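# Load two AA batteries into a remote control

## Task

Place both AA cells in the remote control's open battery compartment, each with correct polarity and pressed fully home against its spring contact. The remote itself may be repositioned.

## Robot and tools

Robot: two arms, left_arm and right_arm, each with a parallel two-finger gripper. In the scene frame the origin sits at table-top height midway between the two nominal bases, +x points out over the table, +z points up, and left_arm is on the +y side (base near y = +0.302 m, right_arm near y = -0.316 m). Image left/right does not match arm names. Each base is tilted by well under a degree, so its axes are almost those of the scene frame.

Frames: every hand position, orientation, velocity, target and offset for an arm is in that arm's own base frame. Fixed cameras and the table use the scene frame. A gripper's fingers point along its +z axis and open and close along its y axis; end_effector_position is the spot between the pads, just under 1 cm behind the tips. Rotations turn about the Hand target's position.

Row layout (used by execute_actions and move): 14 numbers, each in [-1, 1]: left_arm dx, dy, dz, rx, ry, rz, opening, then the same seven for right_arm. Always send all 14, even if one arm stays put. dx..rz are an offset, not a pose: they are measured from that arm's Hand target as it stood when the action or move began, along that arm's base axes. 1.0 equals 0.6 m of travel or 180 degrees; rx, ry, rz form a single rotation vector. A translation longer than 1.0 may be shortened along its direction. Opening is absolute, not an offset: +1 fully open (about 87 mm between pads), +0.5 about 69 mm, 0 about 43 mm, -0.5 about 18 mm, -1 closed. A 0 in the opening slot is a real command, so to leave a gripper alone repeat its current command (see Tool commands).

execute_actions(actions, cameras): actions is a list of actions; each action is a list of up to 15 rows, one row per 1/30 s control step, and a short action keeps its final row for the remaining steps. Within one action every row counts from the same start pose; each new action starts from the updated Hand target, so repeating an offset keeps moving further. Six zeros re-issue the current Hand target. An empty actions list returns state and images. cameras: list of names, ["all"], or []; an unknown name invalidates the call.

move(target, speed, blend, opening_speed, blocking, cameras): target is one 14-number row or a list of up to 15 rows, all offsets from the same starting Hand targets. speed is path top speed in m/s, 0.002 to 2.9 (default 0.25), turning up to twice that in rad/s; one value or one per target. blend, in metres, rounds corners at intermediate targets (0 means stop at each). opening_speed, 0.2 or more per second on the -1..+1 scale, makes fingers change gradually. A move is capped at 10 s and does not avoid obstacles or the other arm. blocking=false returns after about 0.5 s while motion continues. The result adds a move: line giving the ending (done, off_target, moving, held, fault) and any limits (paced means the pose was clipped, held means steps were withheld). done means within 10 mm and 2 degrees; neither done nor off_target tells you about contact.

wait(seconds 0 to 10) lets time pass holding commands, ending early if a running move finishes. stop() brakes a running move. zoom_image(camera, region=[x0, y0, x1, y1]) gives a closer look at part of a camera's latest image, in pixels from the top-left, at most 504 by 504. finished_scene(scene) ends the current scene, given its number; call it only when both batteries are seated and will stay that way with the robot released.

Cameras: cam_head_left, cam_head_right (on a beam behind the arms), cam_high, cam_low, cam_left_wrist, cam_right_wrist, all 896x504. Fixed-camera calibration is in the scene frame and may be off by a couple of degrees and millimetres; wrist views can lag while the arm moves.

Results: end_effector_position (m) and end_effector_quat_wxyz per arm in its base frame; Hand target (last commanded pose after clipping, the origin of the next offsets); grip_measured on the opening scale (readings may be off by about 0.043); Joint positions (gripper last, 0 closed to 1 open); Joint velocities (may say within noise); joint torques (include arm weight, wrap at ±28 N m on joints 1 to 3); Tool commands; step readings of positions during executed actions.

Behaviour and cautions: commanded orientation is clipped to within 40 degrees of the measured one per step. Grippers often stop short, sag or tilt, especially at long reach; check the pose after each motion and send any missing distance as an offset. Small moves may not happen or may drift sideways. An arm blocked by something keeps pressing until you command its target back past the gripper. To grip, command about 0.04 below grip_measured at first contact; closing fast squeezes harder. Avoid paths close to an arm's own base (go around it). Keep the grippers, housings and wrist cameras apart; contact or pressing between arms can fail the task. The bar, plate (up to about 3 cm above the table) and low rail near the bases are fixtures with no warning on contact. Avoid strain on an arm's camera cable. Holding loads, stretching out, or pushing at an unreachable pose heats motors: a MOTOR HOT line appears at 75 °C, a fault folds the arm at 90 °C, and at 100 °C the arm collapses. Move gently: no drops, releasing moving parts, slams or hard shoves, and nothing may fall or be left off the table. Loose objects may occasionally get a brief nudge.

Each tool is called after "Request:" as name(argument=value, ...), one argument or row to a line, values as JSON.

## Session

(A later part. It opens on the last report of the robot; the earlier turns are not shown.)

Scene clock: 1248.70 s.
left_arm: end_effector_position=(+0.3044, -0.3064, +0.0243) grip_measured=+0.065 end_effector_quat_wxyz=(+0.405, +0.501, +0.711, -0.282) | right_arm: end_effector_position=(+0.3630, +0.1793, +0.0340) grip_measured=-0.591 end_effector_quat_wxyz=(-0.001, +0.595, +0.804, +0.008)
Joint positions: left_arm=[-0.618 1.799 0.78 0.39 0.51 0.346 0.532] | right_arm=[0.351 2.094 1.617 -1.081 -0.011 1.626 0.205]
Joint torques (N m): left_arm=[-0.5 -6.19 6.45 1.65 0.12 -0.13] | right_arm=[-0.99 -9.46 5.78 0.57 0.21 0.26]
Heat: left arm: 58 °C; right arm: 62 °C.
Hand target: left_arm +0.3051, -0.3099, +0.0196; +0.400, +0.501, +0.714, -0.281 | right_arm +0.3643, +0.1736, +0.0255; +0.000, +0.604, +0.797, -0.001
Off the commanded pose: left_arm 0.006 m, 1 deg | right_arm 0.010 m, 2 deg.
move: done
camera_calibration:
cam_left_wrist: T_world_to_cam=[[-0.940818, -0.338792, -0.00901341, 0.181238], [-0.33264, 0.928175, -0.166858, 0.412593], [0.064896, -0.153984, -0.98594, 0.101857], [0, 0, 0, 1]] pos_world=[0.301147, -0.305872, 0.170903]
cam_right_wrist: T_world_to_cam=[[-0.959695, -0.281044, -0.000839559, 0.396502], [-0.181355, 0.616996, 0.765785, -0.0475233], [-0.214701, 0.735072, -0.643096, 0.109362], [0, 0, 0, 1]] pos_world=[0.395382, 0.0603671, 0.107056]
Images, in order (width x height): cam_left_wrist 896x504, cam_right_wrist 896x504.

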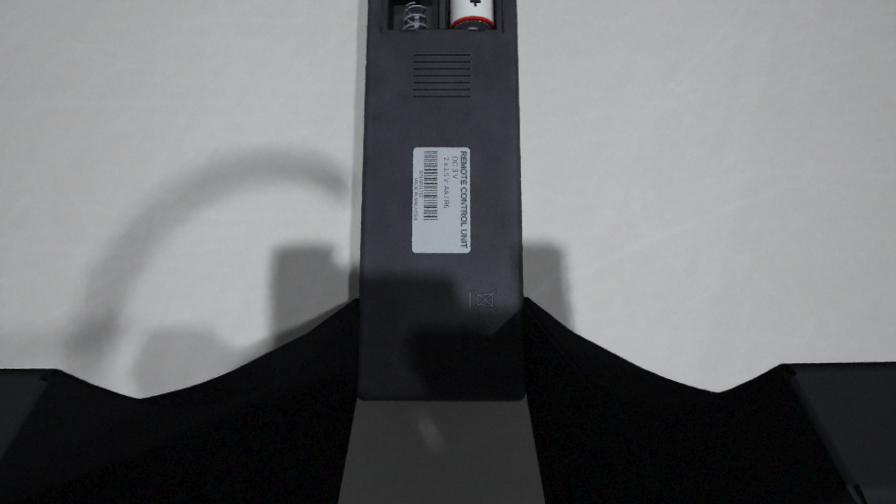

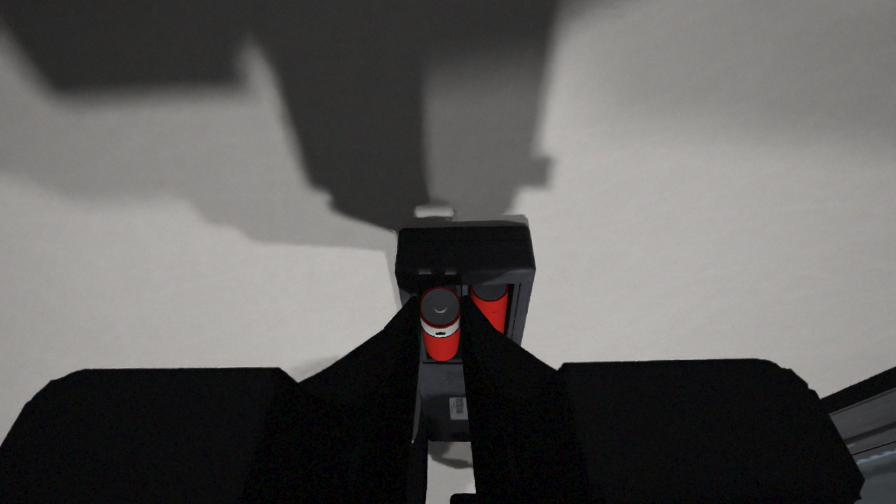

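Request:
move(
  target=[
    [0,0,0,0,0,0,0.0, 0.0005,0.0,-0.0075,0,0,0,-0.72],
    [0,0,0,0,0,0,0.0, -0.0083,0.0287,-0.0075,0,0,0,-0.72],
  ],
  speed=[0.03,0.04],
  cameras=["cam_left_wrist","cam_right_wrist"],
)

Request:
zoom_image(
  camera="cam_right_wrist",
  region=[340, 160, 540, 380],
)

Request:
zoom_image(
  camera="cam_left_wrist",
  region=[350, 0, 550, 60],
)

Scene clock: 1259.83 s.
left_arm: end_effector_position=(+0.3048, -0.3063, +0.0244) grip_measured=+0.065 end_effector_quat_wxyz=(+0.406, +0.501, +0.711, -0.281) | right_arm: end_effector_position=(+0.3615, +0.1852, +0.0299) grip_measured=-0.591 end_effector_quat_wxyz=(+0.004, +0.602, +0.799, +0.004)
Joint positions: left_arm=[-0.618 1.799 0.78 0.391 0.508 0.346 0.532] | right_arm=[0.372 2.099 1.609 -1.07 0.003 1.664 0.205]
Joint torques (N m): left_arm=[-0.5 -6.41 6.39 1.7 0.12 -0.14] | right_arm=[1.22 -8.99 6.22 0.6 0.06 0.32]
Heat: left arm: 57 °C; right arm: 59 °C.
Hand target: left_arm +0.3051, -0.3100, +0.0197; +0.400, +0.501, +0.714, -0.281 | right_arm +0.3594, +0.1910, +0.0211; +0.000, +0.604, +0.797, +0.000
Off the commanded pose: left_arm 0.006 m, 1 deg | right_arm 0.011 m, 1 deg.
move: off_target (right_arm)
camera_calibration:
cam_left_wrist: T_world_to_cam=[[-0.940267, -0.340273, -0.0106067, 0.181116], [-0.333841, 0.927701, -0.167094, 0.41284], [0.0666976, -0.153572, -0.985884, 0.101533], [0, 0, 0, 1]] pos_world=[0.301349, -0.30577, 0.171004]
cam_right_wrist: T_world_to_cam=[[-0.964304, -0.264797, -0.000686904, 0.395307], [-0.173428, 0.629603, 0.757313, -0.0531693], [-0.200102, 0.730399, -0.653051, 0.098024], [0, 0, 0, 1]] pos_world=[0.39159, 0.0665551, 0.104552]
Images, in order (width x height): cam_left_wrist 896x504, cam_right_wrist 896x504.

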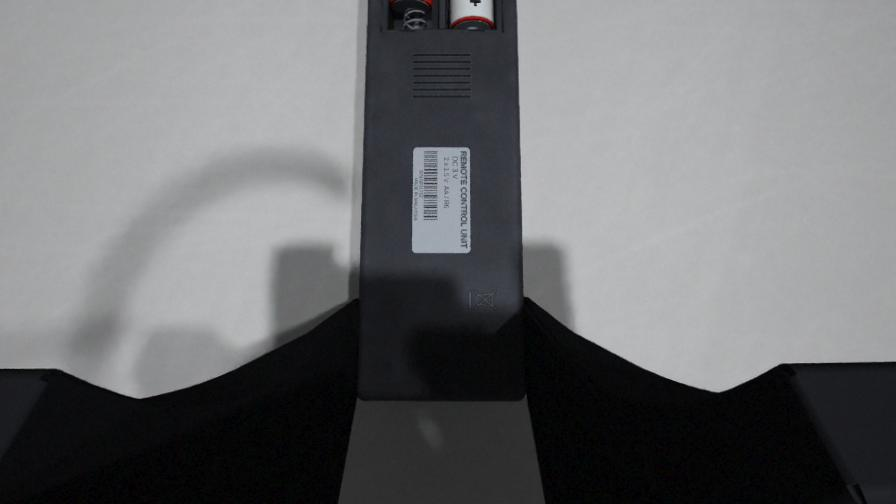

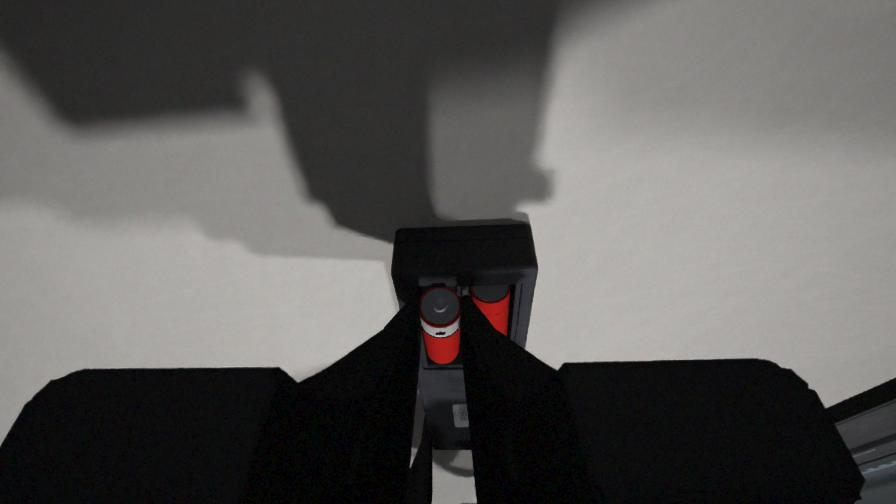

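Scaled by 2.291.

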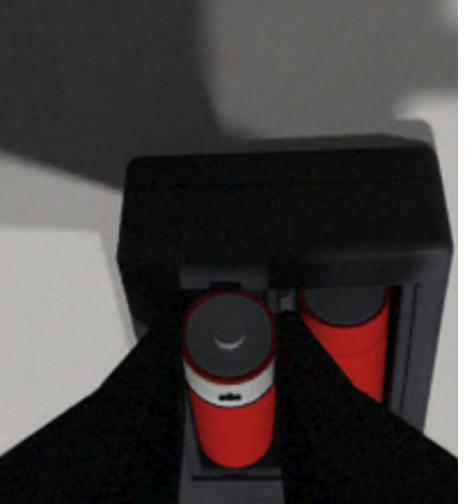

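Scaled by 2.520.

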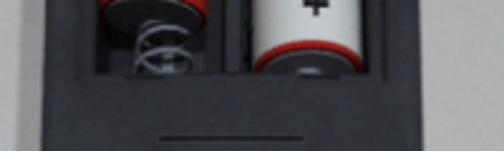

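Request:
move(
  target=[0,0,0,0,0,0,0.0, -0.0065,0.0255,0.0,0,0,0.0111,-0.72],
  speed=0.03,
  cameras=["cam_left_wrist","cam_right_wrist"],
)

Request:
zoom_image(
  camera="cam_right_wrist",
  region=[340, 160, 540, 380],
)

Request:
zoom_image(
  camera="cam_left_wrist",
  region=[350, 0, 550, 60],
)

Scene clock: 1271.53 s.
left_arm: end_effector_position=(+0.3049, -0.3063, +0.0244) grip_measured=+0.065 end_effector_quat_wxyz=(+0.406, +0.501, +0.711, -0.281) | right_arm: end_effector_position=(+0.3604, +0.1874, +0.0274) grip_measured=-0.591 end_effector_quat_wxyz=(+0.019, +0.598, +0.801, -0.006)
Joint positions: left_arm=[-0.618 1.799 0.78 0.391 0.507 0.346 0.532] | right_arm=[0.394 2.102 1.611 -1.07 0.039 1.676 0.205]
Joint torques (N m): left_arm=[-0.5 -6.31 6.48 1.71 0.21 -0.14] | right_arm=[2.71 -8.17 8.09 0.51 -0.3 0.23]
Heat: left arm: 57 °C; right arm: 56 °C.
Hand target: left_arm +0.3051, -0.3100, +0.0197; +0.400, +0.501, +0.714, -0.281 | right_arm +0.3554, +0.2062, +0.0210; +0.000, +0.590, +0.807, -0.001
Off the commanded pose: left_arm 0.006 m, 1 deg | right_arm 0.020 m, 3 deg.
move: off_target (right_arm)
camera_calibration:
cam_left_wrist: T_world_to_cam=[[-0.940145, -0.340604, -0.0108083, 0.181012], [-0.334144, 0.927613, -0.16698, 0.412868], [0.0669, -0.153374, -0.985901, 0.101437], [0, 0, 0, 1]] pos_world=[0.301349, -0.30577, 0.170904]
cam_right_wrist: T_world_to_cam=[[-0.961608, -0.274416, -0.00257662, 0.39578], [-0.188395, 0.653288, 0.733295, -0.0513172], [-0.199545, 0.705628, -0.679906, 0.0997078], [0, 0, 0, 1]] pos_world=[0.390814, 0.0717769, 0.106442]
Images, in order (width x height): cam_left_wrist 896x504, cam_right_wrist 896x504.

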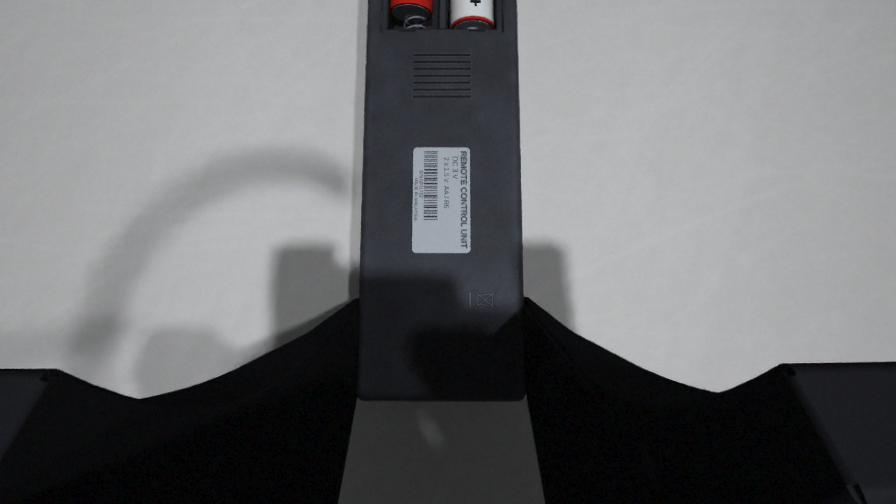

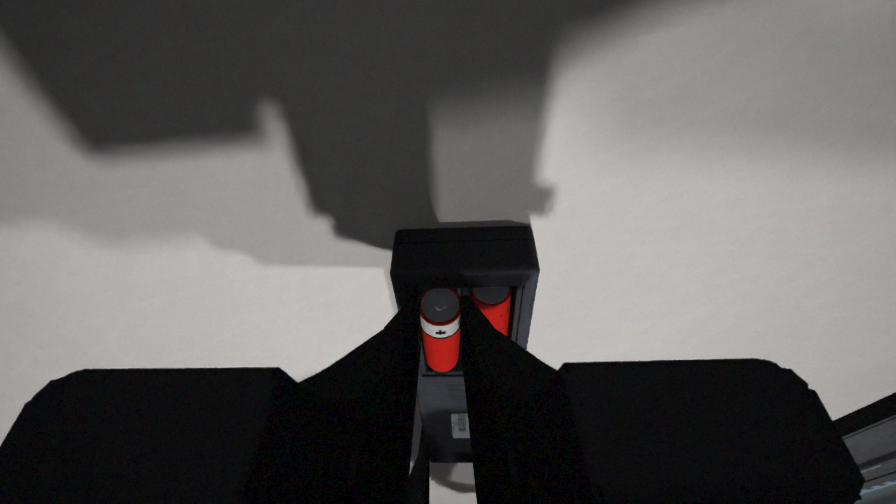

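Scaled by 2.291.

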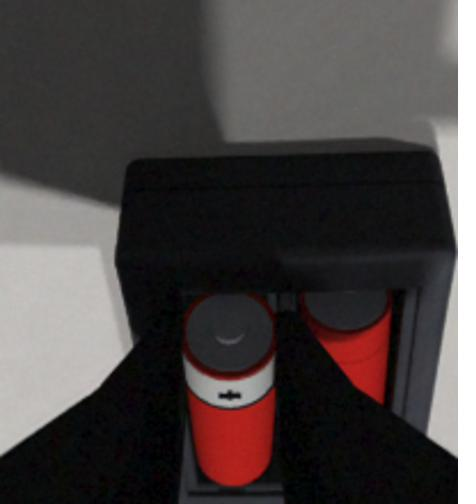

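Scaled by 2.520.

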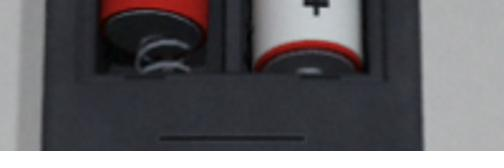

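Request:
move(
  target=[0,0,0,0,0,0,0.0, -0.0060,0.0195,0.002,0,0,0,-0.72],
  speed=0.03,
  cameras=["cam_left_wrist","cam_right_wrist"],
)

Request:
zoom_image(
  camera="cam_right_wrist",
  region=[340, 160, 540, 380],
)

Request:
zoom_image(
  camera="cam_left_wrist",
  region=[350, 0, 550, 60],
)

Scene clock: 1275.63 s.
left_arm: end_effector_position=(+0.3049, -0.3063, +0.0244) grip_measured=+0.065 end_effector_quat_wxyz=(+0.406, +0.501, +0.711, -0.281) | right_arm: end_effector_position=(+0.3601, +0.1893, +0.0278) grip_measured=-0.591 end_effector_quat_wxyz=(+0.033, +0.599, +0.800, -0.016)
Joint positions: left_arm=[-0.618 1.799 0.78 0.391 0.507 0.346 0.532] | right_arm=[0.414 2.105 1.621 -1.082 0.073 1.7 0.205]
Joint torques (N m): left_arm=[-0.64 -6.41 6.43 1.73 0.25 -0.18] | right_arm=[3.56 -8.14 8.27 0.52 -0.66 0.26]
Heat: left arm: 57 °C; right arm: 56 °C.
Hand target: left_arm +0.3051, -0.3100, +0.0197; +0.400, +0.501, +0.714, -0.281 | right_arm +0.3520, +0.2179, +0.0223; +0.000, +0.590, +0.807, +0.000
Off the commanded pose: left_arm 0.006 m, 1 deg | right_arm 0.030 m, 4 deg.
move: off_target (right_arm)
camera_calibration:
cam_left_wrist: T_world_to_cam=[[-0.940145, -0.340604, -0.0108083, 0.181012], [-0.334144, 0.927613, -0.16698, 0.412868], [0.0669, -0.153374, -0.985901, 0.101437], [0, 0, 0, 1]] pos_world=[0.301349, -0.30577, 0.170904]
cam_right_wrist: T_world_to_cam=[[-0.962664, -0.270666, -0.00415734, 0.395573], [-0.193568, 0.677556, 0.709542, -0.0549792], [-0.189232, 0.683855, -0.704651, 0.0997388], [0, 0, 0, 1]] pos_world=[0.389036, 0.0761129, 0.110936]
Images, in order (width x height): cam_left_wrist 896x504, cam_right_wrist 896x504.

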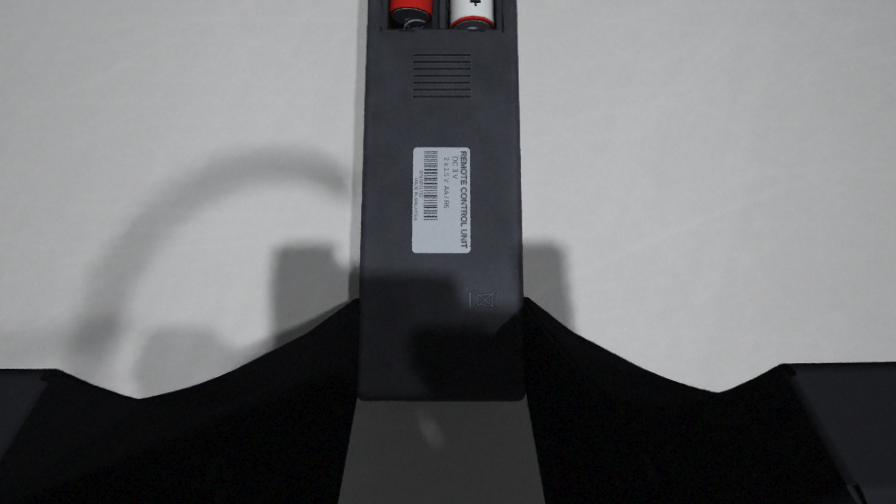

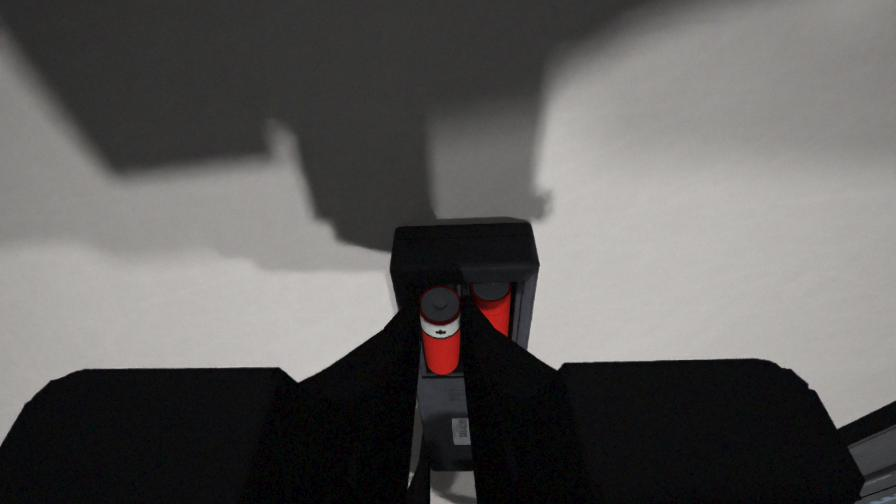

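Scaled by 2.291.

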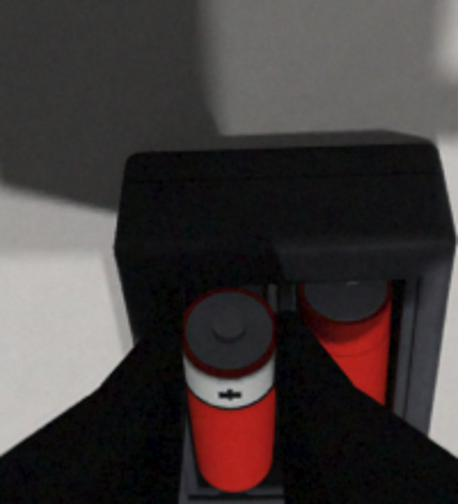

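Scaled by 2.520.

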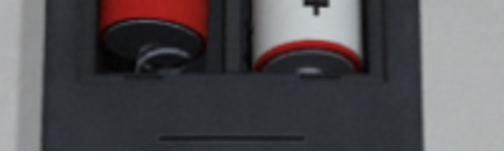

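Request:
move(
  target=[0,0,0,0,0,0,0.0, -0.0030,0.0080,-0.010,0,0,0,-0.72],
  speed=0.03,
  cameras=[],
)

Scene clock: 1283.23 s.
left_arm: end_effector_position=(+0.3050, -0.3063, +0.0244) grip_measured=+0.065 end_effector_quat_wxyz=(+0.406, +0.501, +0.711, -0.281) | right_arm: end_effector_position=(+0.3599, +0.1897, +0.0269) grip_measured=-0.591 end_effector_quat_wxyz=(+0.038, +0.600, +0.799, -0.019)
Joint positions: left_arm=[-0.618 1.799 0.78 0.391 0.507 0.346 0.532] | right_arm=[0.421 2.107 1.621 -1.082 0.085 1.709 0.205]
Joint torques (N m): left_arm=[-0.49 -6.22 6.56 1.7 0.16 -0.1] | right_arm=[4.12 -7.68 7.1 0.7 -0.78 0.31]
Heat: left arm: 57 °C; right arm: 55 °C.
Hand target: left_arm +0.3051, -0.3100, +0.0197; +0.400, +0.501, +0.714, -0.281 | right_arm +0.3502, +0.2227, +0.0163; +0.000, +0.590, +0.807, +0.000
Off the commanded pose: left_arm 0.006 m, 1 deg | right_arm 0.036 m, 5 deg.
move: off_target (right_arm)
No camera images: "cameras" was empty.

Request:
move(
  target=[0,0,0,0,0,0,0.0, 0,0,0,0.0318,0.0101,0,-0.72],
  speed=0.03,
  cameras=["cam_left_wrist","cam_right_wrist"],
)

Request:
zoom_image(
  camera="cam_right_wrist",
  region=[340, 160, 540, 380],
)

Request:
zoom_image(
  camera="cam_left_wrist",
  region=[350, 0, 550, 60],
)

Scene clock: 1291.33 s.
left_arm: end_effector_position=(+0.3053, -0.3060, +0.0242) grip_measured=+0.065 end_effector_quat_wxyz=(+0.406, +0.500, +0.712, -0.280) | right_arm: end_effector_position=(+0.3605, +0.1909, +0.0271) grip_measured=-0.591 end_effector_quat_wxyz=(+0.014, +0.602, +0.799, -0.004)
Joint positions: left_arm=[-0.618 1.799 0.78 0.391 0.504 0.346 0.532] | right_arm=[0.398 2.109 1.619 -1.074 0.028 1.689 0.205]
Joint torques (N m): left_arm=[-0.77 -6.27 6.3 1.7 0.24 -0.15] | right_arm=[2.17 -8.39 4.98 0.94 -1.31 0.07]
Heat: left arm: 57 °C; right arm: 54 °C.
Hand target: left_arm +0.3051, -0.3099, +0.0197; +0.400, +0.501, +0.714, -0.281 | right_arm +0.3501, +0.2227, +0.0163; -0.042, +0.589, +0.806, +0.031
Off the commanded pose: left_arm 0.006 m, 1 deg | right_arm 0.035 m, 8 deg.
move: off_target (right_arm)
camera_calibration:
cam_left_wrist: T_world_to_cam=[[-0.939291, -0.34291, -0.0120737, 0.180583], [-0.336315, 0.92706, -0.165688, 0.413106], [0.0680091, -0.151569, -0.986104, 0.101486], [0, 0, 0, 1]] pos_world=[0.301652, -0.305668, 0.170703]
cam_right_wrist: T_world_to_cam=[[-0.964247, -0.265005, 0.000906124, 0.395749], [-0.177505, 0.648401, 0.740316, -0.0565533], [-0.196775, 0.713686, -0.672259, 0.0942173], [0, 0, 0, 1]] pos_world=[0.390101, 0.0743033, 0.104847]
Images, in order (width x height): cam_left_wrist 896x504, cam_right_wrist 896x504.

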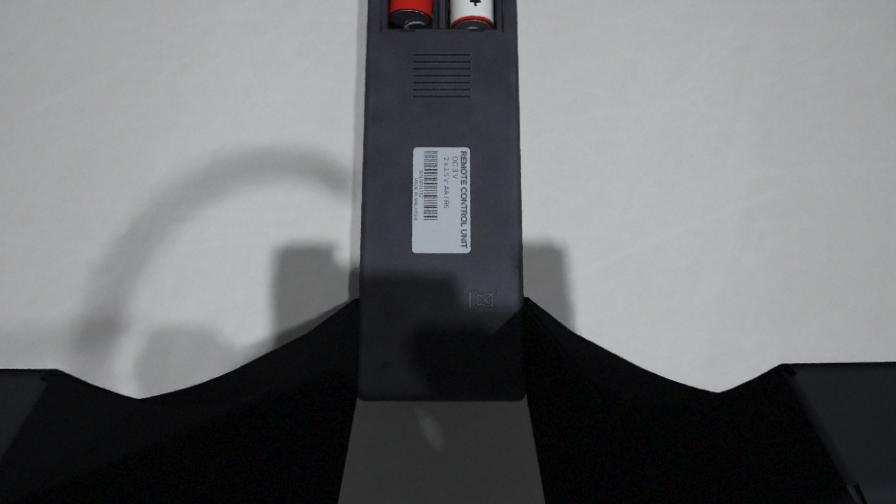

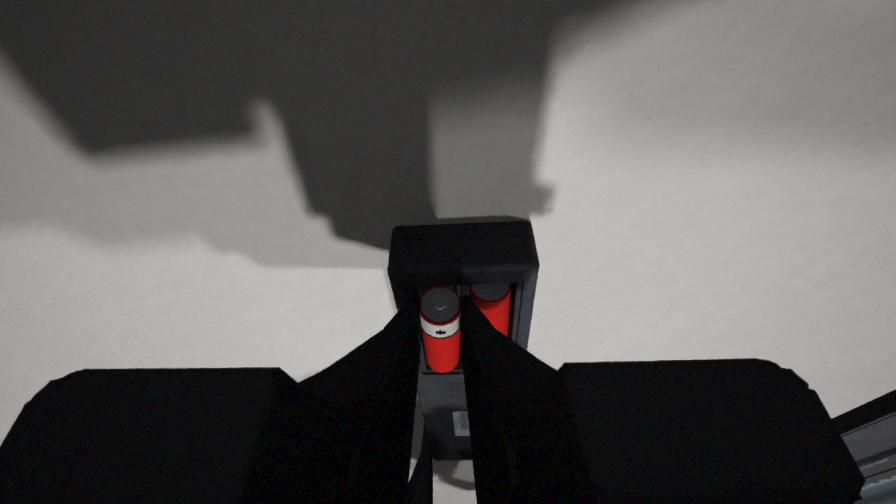

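Scaled by 2.291.

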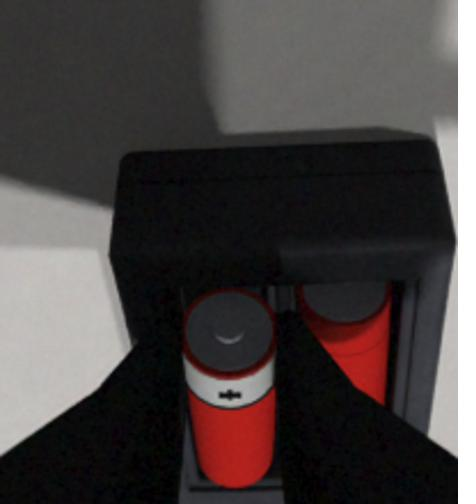

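Scaled by 2.520.

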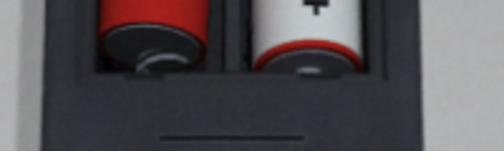

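Request:
move(
  target=[0,0,0,0,0,0,0.0, 0,0,-0.014,0.0212,0.0067,0.011,-0.72],
  speed=0.03,
  cameras=["cam_right_wrist"],
)

Request:
zoom_image(
  camera="cam_right_wrist",
  region=[340, 160, 540, 380],
)

Scene clock: 1302.80 s.
left_arm: end_effector_position=(+0.3053, -0.3060, +0.0242) grip_measured=+0.065 end_effector_quat_wxyz=(+0.406, +0.500, +0.712, -0.280) | right_arm: end_effector_position=(+0.3617, +0.1911, +0.0266) grip_measured=-0.591 end_effector_quat_wxyz=(-0.013, +0.588, +0.808, +0.021)
Joint positions: left_arm=[-0.618 1.799 0.78 0.391 0.504 0.346 0.532] | right_arm=[0.365 2.109 1.604 -1.045 -0.044 1.624 0.205]
Joint torques (N m): left_arm=[-0.75 -6.24 6.43 1.66 0.27 -0.15] | right_arm=[2.4 -6.78 4.16 1.08 -1.32 0.08]
Heat: left arm: 57 °C; right arm: 53 °C.
Hand target: left_arm +0.3051, -0.3099, +0.0197; +0.400, +0.501, +0.714, -0.281 | right_arm +0.3501, +0.2228, +0.0079; -0.071, +0.574, +0.814, +0.050
Off the commanded pose: left_arm 0.006 m, 1 deg | right_arm 0.039 m, 8 deg.
move: off_target (right_arm)
camera_calibration:
cam_right_wrist: T_world_to_cam=[[-0.954793, -0.297196, -0.0067467, 0.399997], [-0.18846, 0.587596, 0.786902, -0.0417401], [-0.2299, 0.752599, -0.617041, 0.0971056], [0, 0, 0, 1]] pos_world=[0.396372, 0.0703222, 0.0954621]
Images, in order (width x height): cam_right_wrist 896x504.

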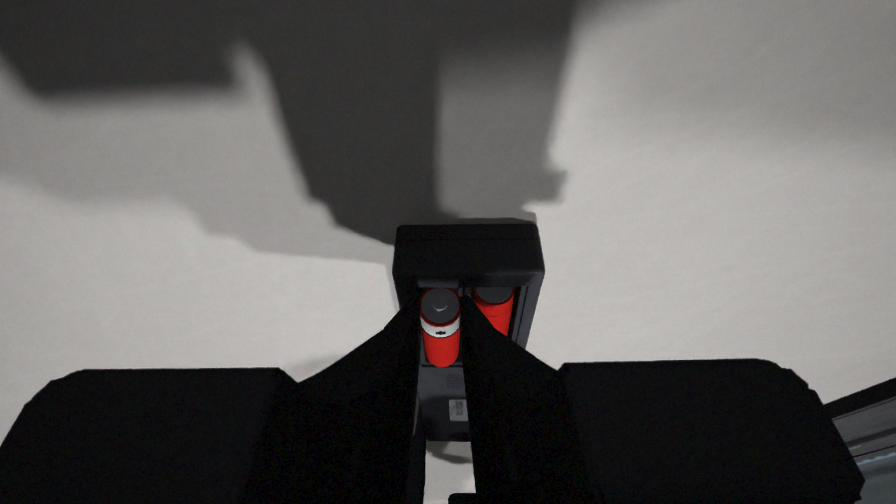

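Scaled by 2.291.

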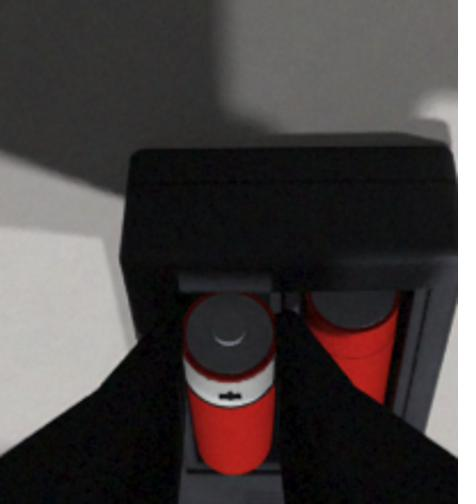

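Request:
move(
  target=[
    [0,0,0,0,0,0,0.0, 0.0085,-0.028,0.0,0,0,0,-0.72],
    [0,0,0,0,0,0,0.0, 0.0085,-0.028,0.0,0,0,0,-0.40],
  ],
  speed=0.03,
  opening_speed=0.4,
  cameras=["cam_right_wrist","cam_left_wrist"],
)

Request:
zoom_image(
  camera="cam_right_wrist",
  region=[340, 160, 540, 380],
)

Request:
zoom_image(
  camera="cam_left_wrist",
  region=[350, 0, 550, 60],
)

Scene clock: 1313.13 s.
left_arm: end_effector_position=(+0.3066, -0.3054, +0.0242) grip_measured=+0.065 end_effector_quat_wxyz=(+0.407, +0.499, +0.713, -0.277) | right_arm: end_effector_position=(+0.3569, +0.2005, +0.0274) grip_measured=-0.401 end_effector_quat_wxyz=(-0.066, +0.580, +0.810, +0.055)
Joint positions: left_arm=[-0.618 1.799 0.78 0.393 0.496 0.344 0.532] | right_arm=[0.337 2.118 1.59 -1.028 -0.172 1.581 0.299]
Joint torques (N m): left_arm=[-0.69 -6.32 6.54 1.72 0.3 -0.13] | right_arm=[1.1 -7.56 4.63 0.96 -0.04 0.09]
Heat: left arm: 57 °C; right arm: 52 °C.
Hand target: left_arm +0.3050, -0.3100, +0.0197; +0.400, +0.501, +0.714, -0.281 | right_arm +0.3552, +0.2059, +0.0079; -0.071, +0.574, +0.814, +0.050
Off the commanded pose: left_arm 0.007 m, 1 deg | right_arm 0.020 m, 1 deg.
move: off_target (right_arm); target 2's new opening was sent with right_arm's hand 0.026 m and 4 deg from that target
camera_calibration:
cam_left_wrist: T_world_to_cam=[[-0.936671, -0.349873, -0.0153858, 0.179153], [-0.342764, 0.924879, -0.164655, 0.414329], [0.0718383, -0.148954, -0.986231, 0.101118], [0, 0, 0, 1]] pos_world=[0.30256, -0.305461, 0.170703]
cam_right_wrist: T_world_to_cam=[[-0.949884, -0.312603, 0.0000002585, 0.399347], [-0.160013, 0.486221, 0.859061, -0.0405846], [-0.268545, 0.816008, -0.511874, 0.0876495], [0, 0, 0, 1]] pos_world=[0.396377, 0.0730474, 0.07973]
Images, in order (width x height): cam_left_wrist 896x504, cam_right_wrist 896x504.

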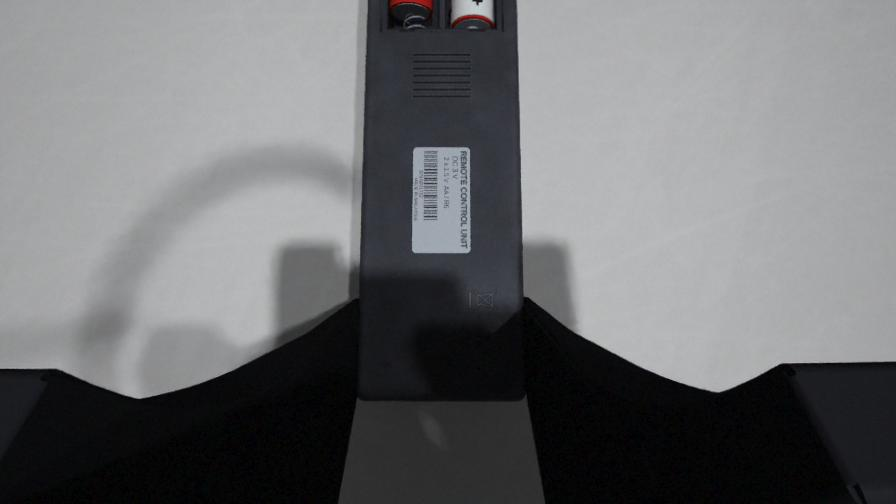

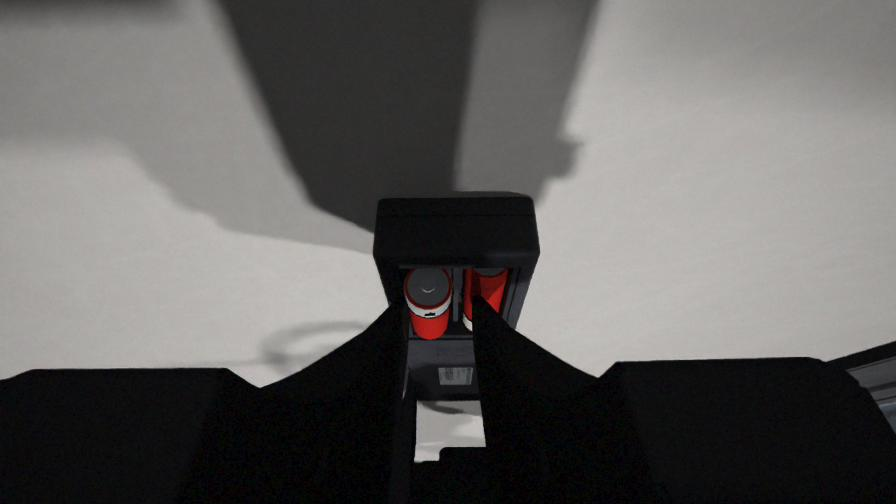

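Scaled by 2.291.

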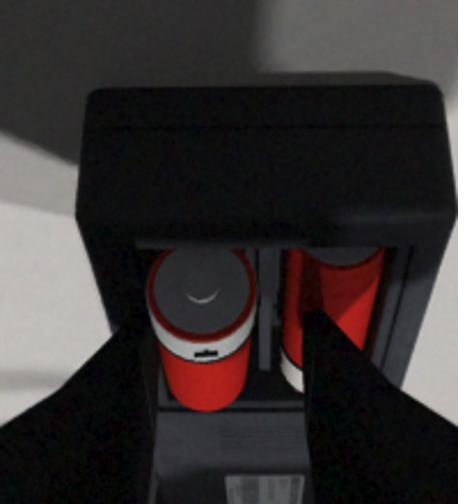

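Scaled by 2.520.

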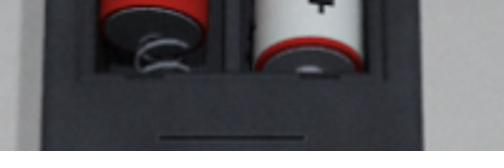

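Request:
move(
  target=[
    [0,0,0,0,0,0,0.0, 0.0028,-0.009,0.055,0,0,0,-0.40],
    [0,0,0,0,0,0,0.0, 0.0028,-0.009,0.085,-0.0526,-0.0173,-0.0156,-0.30],
  ],
  speed=0.05,
  blend=0.005,
  cameras=["cam_right_wrist","cam_left_wrist"],
)

Request:
zoom_image(
  camera="cam_right_wrist",
  region=[340, 160, 540, 380],
)

Request:
zoom_image(
  camera="cam_left_wrist",
  region=[350, 0, 550, 60],
)

Scene clock: 1324.73 s.
left_arm: end_effector_position=(+0.3066, -0.3054, +0.0243) grip_measured=+0.065 end_effector_quat_wxyz=(+0.407, +0.499, +0.713, -0.277) | right_arm: end_effector_position=(+0.3518, +0.1981, +0.0438) grip_measured=-0.300 end_effector_quat_wxyz=(-0.014, +0.593, +0.805, -0.011)
Joint positions: left_arm=[-0.618 1.799 0.78 0.393 0.496 0.344 0.532] | right_arm=[0.404 2.118 1.694 -1.18 -0.013 1.674 0.35]
Joint torques (N m): left_arm=[-0.66 -6.38 6.31 1.69 0.27 -0.13] | right_arm=[0.47 -13.11 9.16 0.2 0.22 0.26]
Heat: left arm: 57 °C; right arm: 54 °C.
Hand target: left_arm +0.3050, -0.3100, +0.0197; +0.400, +0.501, +0.714, -0.281 | right_arm +0.3567, +0.2005, +0.0588; +0.000, +0.596, +0.803, +0.000
Off the commanded pose: left_arm 0.007 m, 1 deg | right_arm 0.016 m, 2 deg.
move: off_target (right_arm); target 2's new opening was sent with right_arm's hand 0.016 m and 2 deg from that target
camera_calibration:
cam_left_wrist: T_world_to_cam=[[-0.936675, -0.349853, -0.0156029, 0.179199], [-0.342691, 0.924856, -0.164938, 0.414364], [0.0721345, -0.149146, -0.98618, 0.10106], [0, 0, 0, 1]] pos_world=[0.30256, -0.305461, 0.170803]
cam_right_wrist: T_world_to_cam=[[-0.957182, -0.285837, 0.045828, 0.389003], [-0.150894, 0.627735, 0.763662, -0.0813638], [-0.247051, 0.724049, -0.643987, 0.113024], [0, 0, 0, 1]] pos_world=[0.387992, 0.0804317, 0.117093]
Images, in order (width x height): cam_left_wrist 896x504, cam_right_wrist 896x504.

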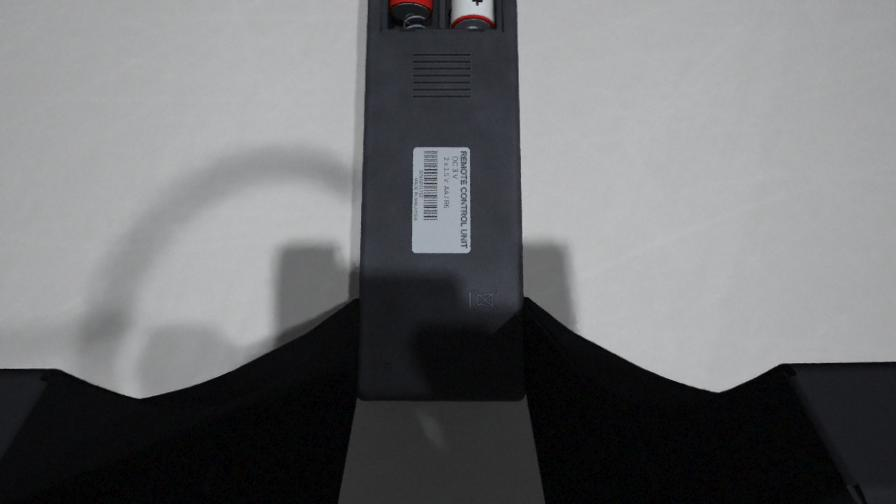

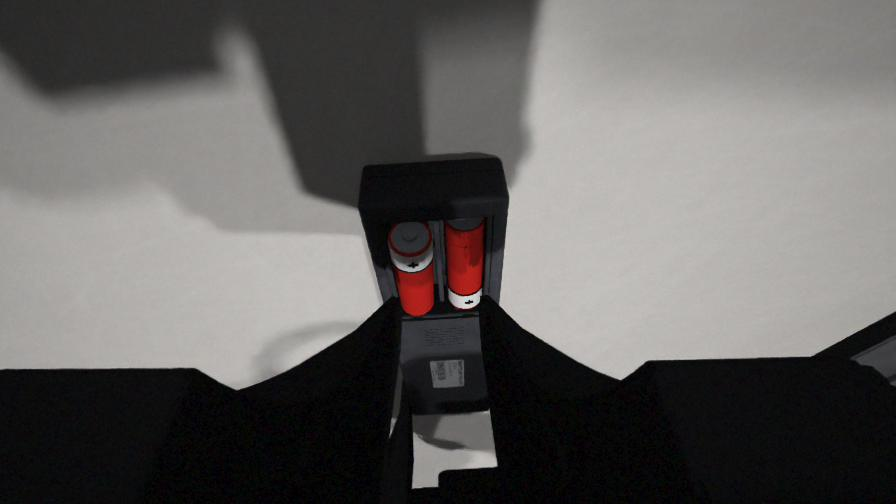

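Scaled by 2.291.

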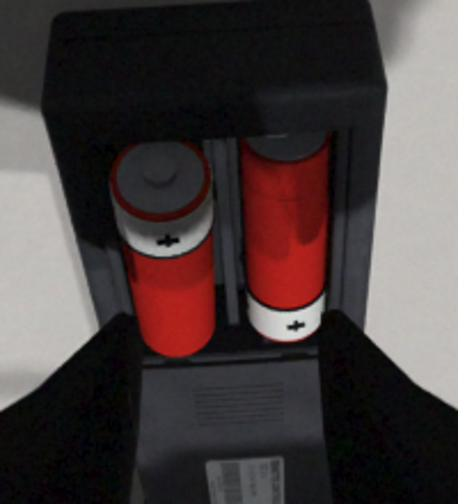

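Scaled by 2.520.

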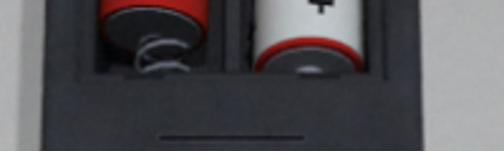

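Request:
move(
  target=[
    [0,0,0,0,0,0,0.0, 0.0130,-0.0293,-0.008,0,0,0,-0.64],
    [0,0,0,0,0,0,0.0, 0.0130,-0.0293,-0.0438,0,0,0,-0.64],
  ],
  speed=0.05,
  opening_speed=1.0,
  cameras=["cam_right_wrist"],
)

Request:
zoom_image(
  camera="cam_right_wrist",
  region=[340, 160, 540, 380],
)

Scene clock: 1344.20 s.
left_arm: end_effector_position=(+0.3067, -0.3055, +0.0243) grip_measured=+0.065 end_effector_quat_wxyz=(+0.408, +0.499, +0.713, -0.277) | right_arm: end_effector_position=(+0.3646, +0.1871, +0.0358) grip_measured=-0.640 end_effector_quat_wxyz=(-0.004, +0.598, +0.802, +0.004)
Joint positions: left_arm=[-0.618 1.799 0.78 0.394 0.496 0.344 0.532] | right_arm=[0.368 2.118 1.662 -1.113 -0.011 1.649 0.18]
Joint torques (N m): left_arm=[-0.62 -6.38 6.28 1.71 0.28 -0.13] | right_arm=[-0.57 -11 5.61 0.55 0.2 0.02]
Heat: left arm: 57 °C; right arm: 61 °C.
Hand target: left_arm +0.3051, -0.3100, +0.0197; +0.400, +0.501, +0.714, -0.281 | right_arm +0.3647, +0.1830, +0.0326; +0.000, +0.596, +0.803, +0.000
Off the commanded pose: left_arm 0.007 m, 1 deg | right_arm 0.005 m, 1 deg.
move: done
camera_calibration:
cam_right_wrist: T_world_to_cam=[[-0.961323, -0.275223, 0.0104805, 0.399227], [-0.169295, 0.620488, 0.765724, -0.0584525], [-0.217248, 0.734334, -0.643084, 0.106191], [0, 0, 0, 1]] pos_world=[0.39696, 0.0681657, 0.108864]
Images, in order (width x height): cam_right_wrist 896x504.

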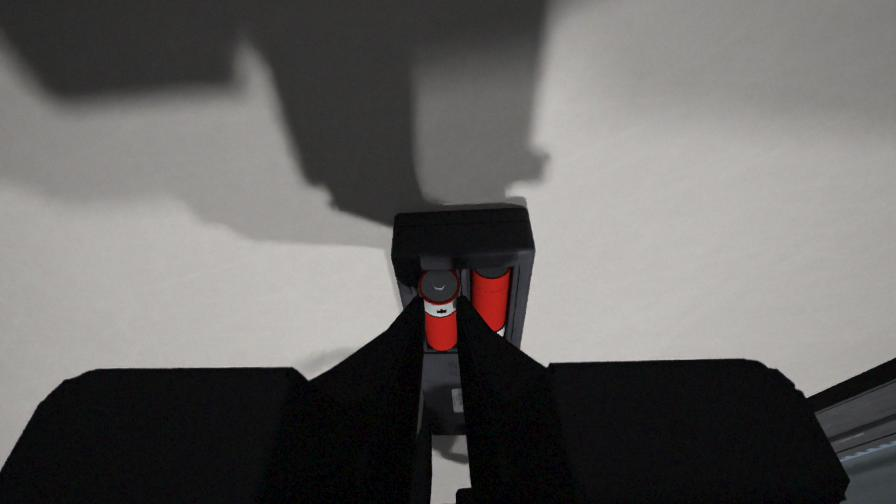

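Scaled by 2.291.

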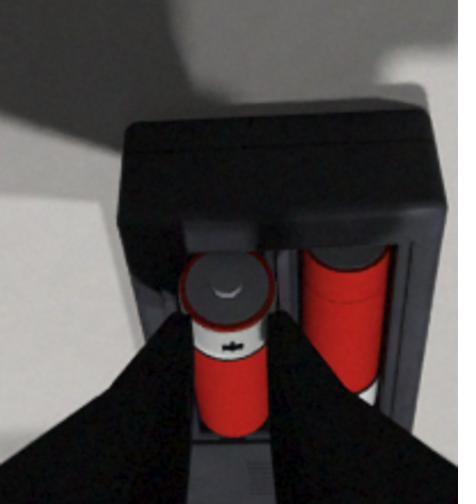

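Request:
move(
  target=[
    [0,0,0,0,0,0,0.0, -0.002,0.0,-0.025,0,0,0,-0.64],
    [0,0,0,0,0,0,0.0, -0.015,0.040,-0.042,0,0,0,-0.64],
  ],
  speed=0.03,
  cameras=["cam_right_wrist","cam_left_wrist"],
)

Request:
zoom_image(
  camera="cam_right_wrist",
  region=[340, 160, 540, 380],
)

Request:
zoom_image(
  camera="cam_left_wrist",
  region=[350, 0, 550, 60],
)

Scene clock: 1350.03 s.
left_arm: end_effector_position=(+0.3067, -0.3055, +0.0243) grip_measured=+0.065 end_effector_quat_wxyz=(+0.408, +0.499, +0.713, -0.277) | right_arm: end_effector_position=(+0.3612, +0.1973, +0.0263) grip_measured=-0.639 end_effector_quat_wxyz=(+0.012, +0.596, +0.803, +0.005)
Joint positions: left_arm=[-0.618 1.799 0.78 0.394 0.496 0.344 0.532] | right_arm=[0.406 2.111 1.615 -1.055 0.016 1.684 0.18]
Joint torques (N m): left_arm=[-0.65 -6.37 6.5 1.62 0.34 -0.11] | right_arm=[1.74 -7.82 4.34 0.88 -0.08 0.32]
Heat: left arm: 57 °C; right arm: 61 °C.
Hand target: left_arm +0.3051, -0.3100, +0.0197; +0.400, +0.501, +0.714, -0.281 | right_arm +0.3556, +0.2070, +0.0074; +0.000, +0.596, +0.803, +0.000
Off the commanded pose: left_arm 0.007 m, 1 deg | right_arm 0.022 m, 1 deg.
move: off_target (right_arm)
camera_calibration:
cam_left_wrist: T_world_to_cam=[[-0.936744, -0.349642, -0.0161744, 0.179381], [-0.342375, 0.924918, -0.165244, 0.41434], [0.072736, -0.149253, -0.98612, 0.100835], [0, 0, 0, 1]] pos_world=[0.30256, -0.305462, 0.170804]
cam_right_wrist: T_world_to_cam=[[-0.96044, -0.278235, -0.011852, 0.399741], [-0.192709, 0.633283, 0.749544, -0.0517551], [-0.201044, 0.722176, -0.661848, 0.0888574], [0, 0, 0, 1]] pos_world=[0.391818, 0.079827, 0.102341]
Images, in order (width x height): cam_left_wrist 896x504, cam_right_wrist 896x504.

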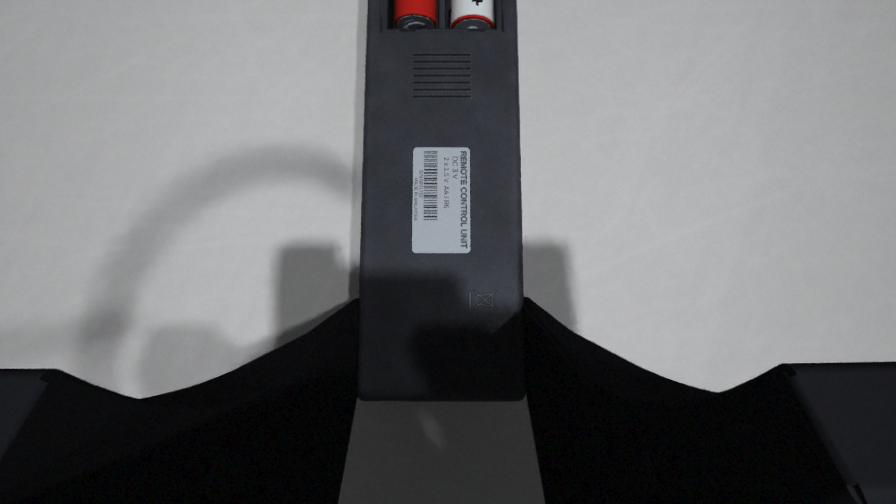

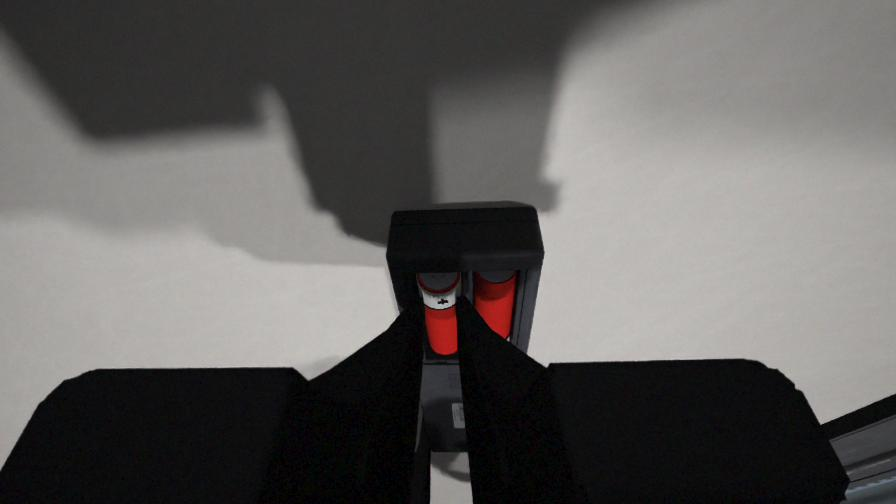

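Scaled by 2.291.

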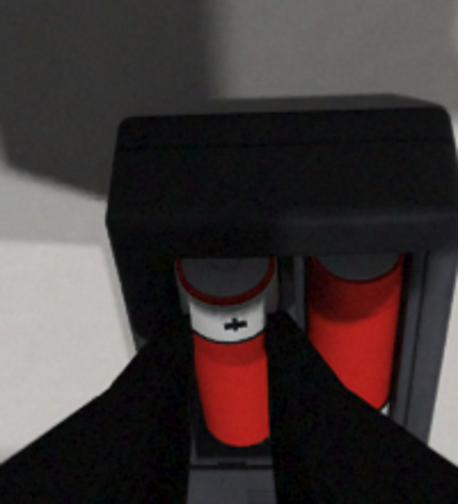

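Scaled by 2.520.

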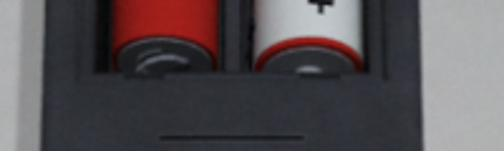

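Request:
move(
  target=[
    [0,0,0,0,0,0,0.0, 0.0093,-0.0162,0.012,0,0,0,-0.64],
    [0,0,0,0,0,0,0.0, 0.0093,-0.0162,0.075,0,0,0,-0.64],
    [0,0,0,0,0,0,0.0, 0.0140,-0.0392,0.075,0,0,0,-0.85],
    [0,0,0,0,0,0,0.0, 0.0140,-0.0392,0.042,0,0,0,-0.85],
  ],
  speed=[0.03,0.05,0.05,0.05],
  blend=[0.004,0.01,0,0],
  opening_speed=1.0,
  cameras=["cam_right_wrist"],
)

Request:
zoom_image(
  camera="cam_right_wrist",
  region=[340, 160, 540, 380],
)

Scene clock: 1361.30 s.
left_arm: end_effector_position=(+0.3067, -0.3055, +0.0243) grip_measured=+0.065 end_effector_quat_wxyz=(+0.408, +0.499, +0.713, -0.277) | right_arm: end_effector_position=(+0.3654, +0.1839, +0.0366) grip_measured=-0.850 end_effector_quat_wxyz=(+0.005, +0.598, +0.802, +0.000)
Joint positions: left_arm=[-0.618 1.799 0.78 0.394 0.496 0.344 0.532] | right_arm=[0.368 2.112 1.659 -1.112 0.009 1.65 0.075]
Joint torques (N m): left_arm=[-0.68 -6.56 6.41 1.66 0.34 -0.11] | right_arm=[-0.51 -10.52 5.68 0.54 -0.02 0.03]
Heat: left arm: 57 °C; right arm: 58 °C.
Hand target: left_arm +0.3051, -0.3100, +0.0197; +0.400, +0.501, +0.714, -0.281 | right_arm +0.3641, +0.1834, +0.0326; +0.000, +0.596, +0.803, +0.000
Off the commanded pose: left_arm 0.007 m, 1 deg | right_arm 0.004 m, 1 deg.
move: done; blend cut to 0.007 m at target 2
camera_calibration:
cam_right_wrist: T_world_to_cam=[[-0.961648, -0.274243, 0.0048715, 0.399374], [-0.177032, 0.634144, 0.752676, -0.0561366], [-0.209506, 0.722947, -0.658373, 0.109129], [0, 0, 0, 1]] pos_world=[0.396983, 0.0662301, 0.112155]
Images, in order (width x height): cam_right_wrist 896x504.

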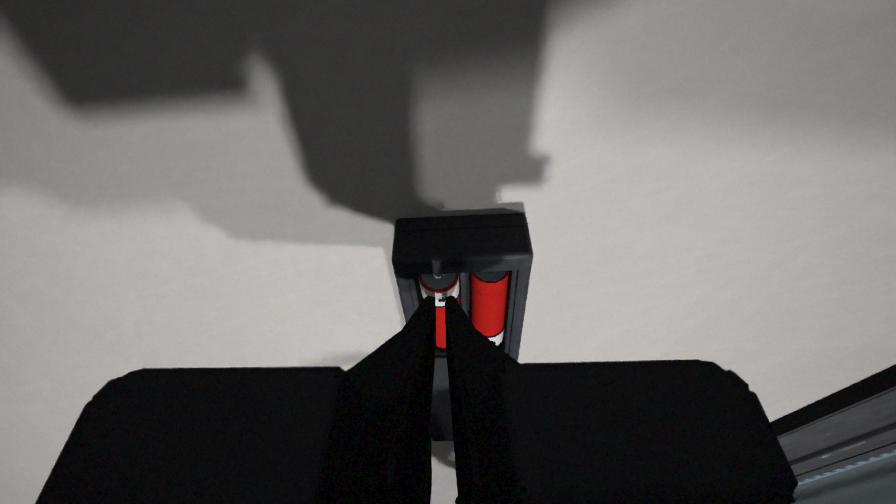

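Scaled by 2.291.

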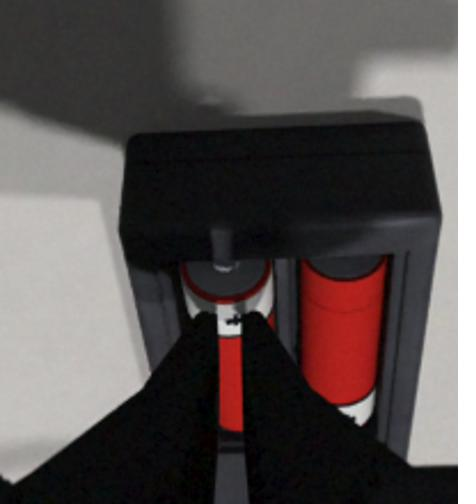

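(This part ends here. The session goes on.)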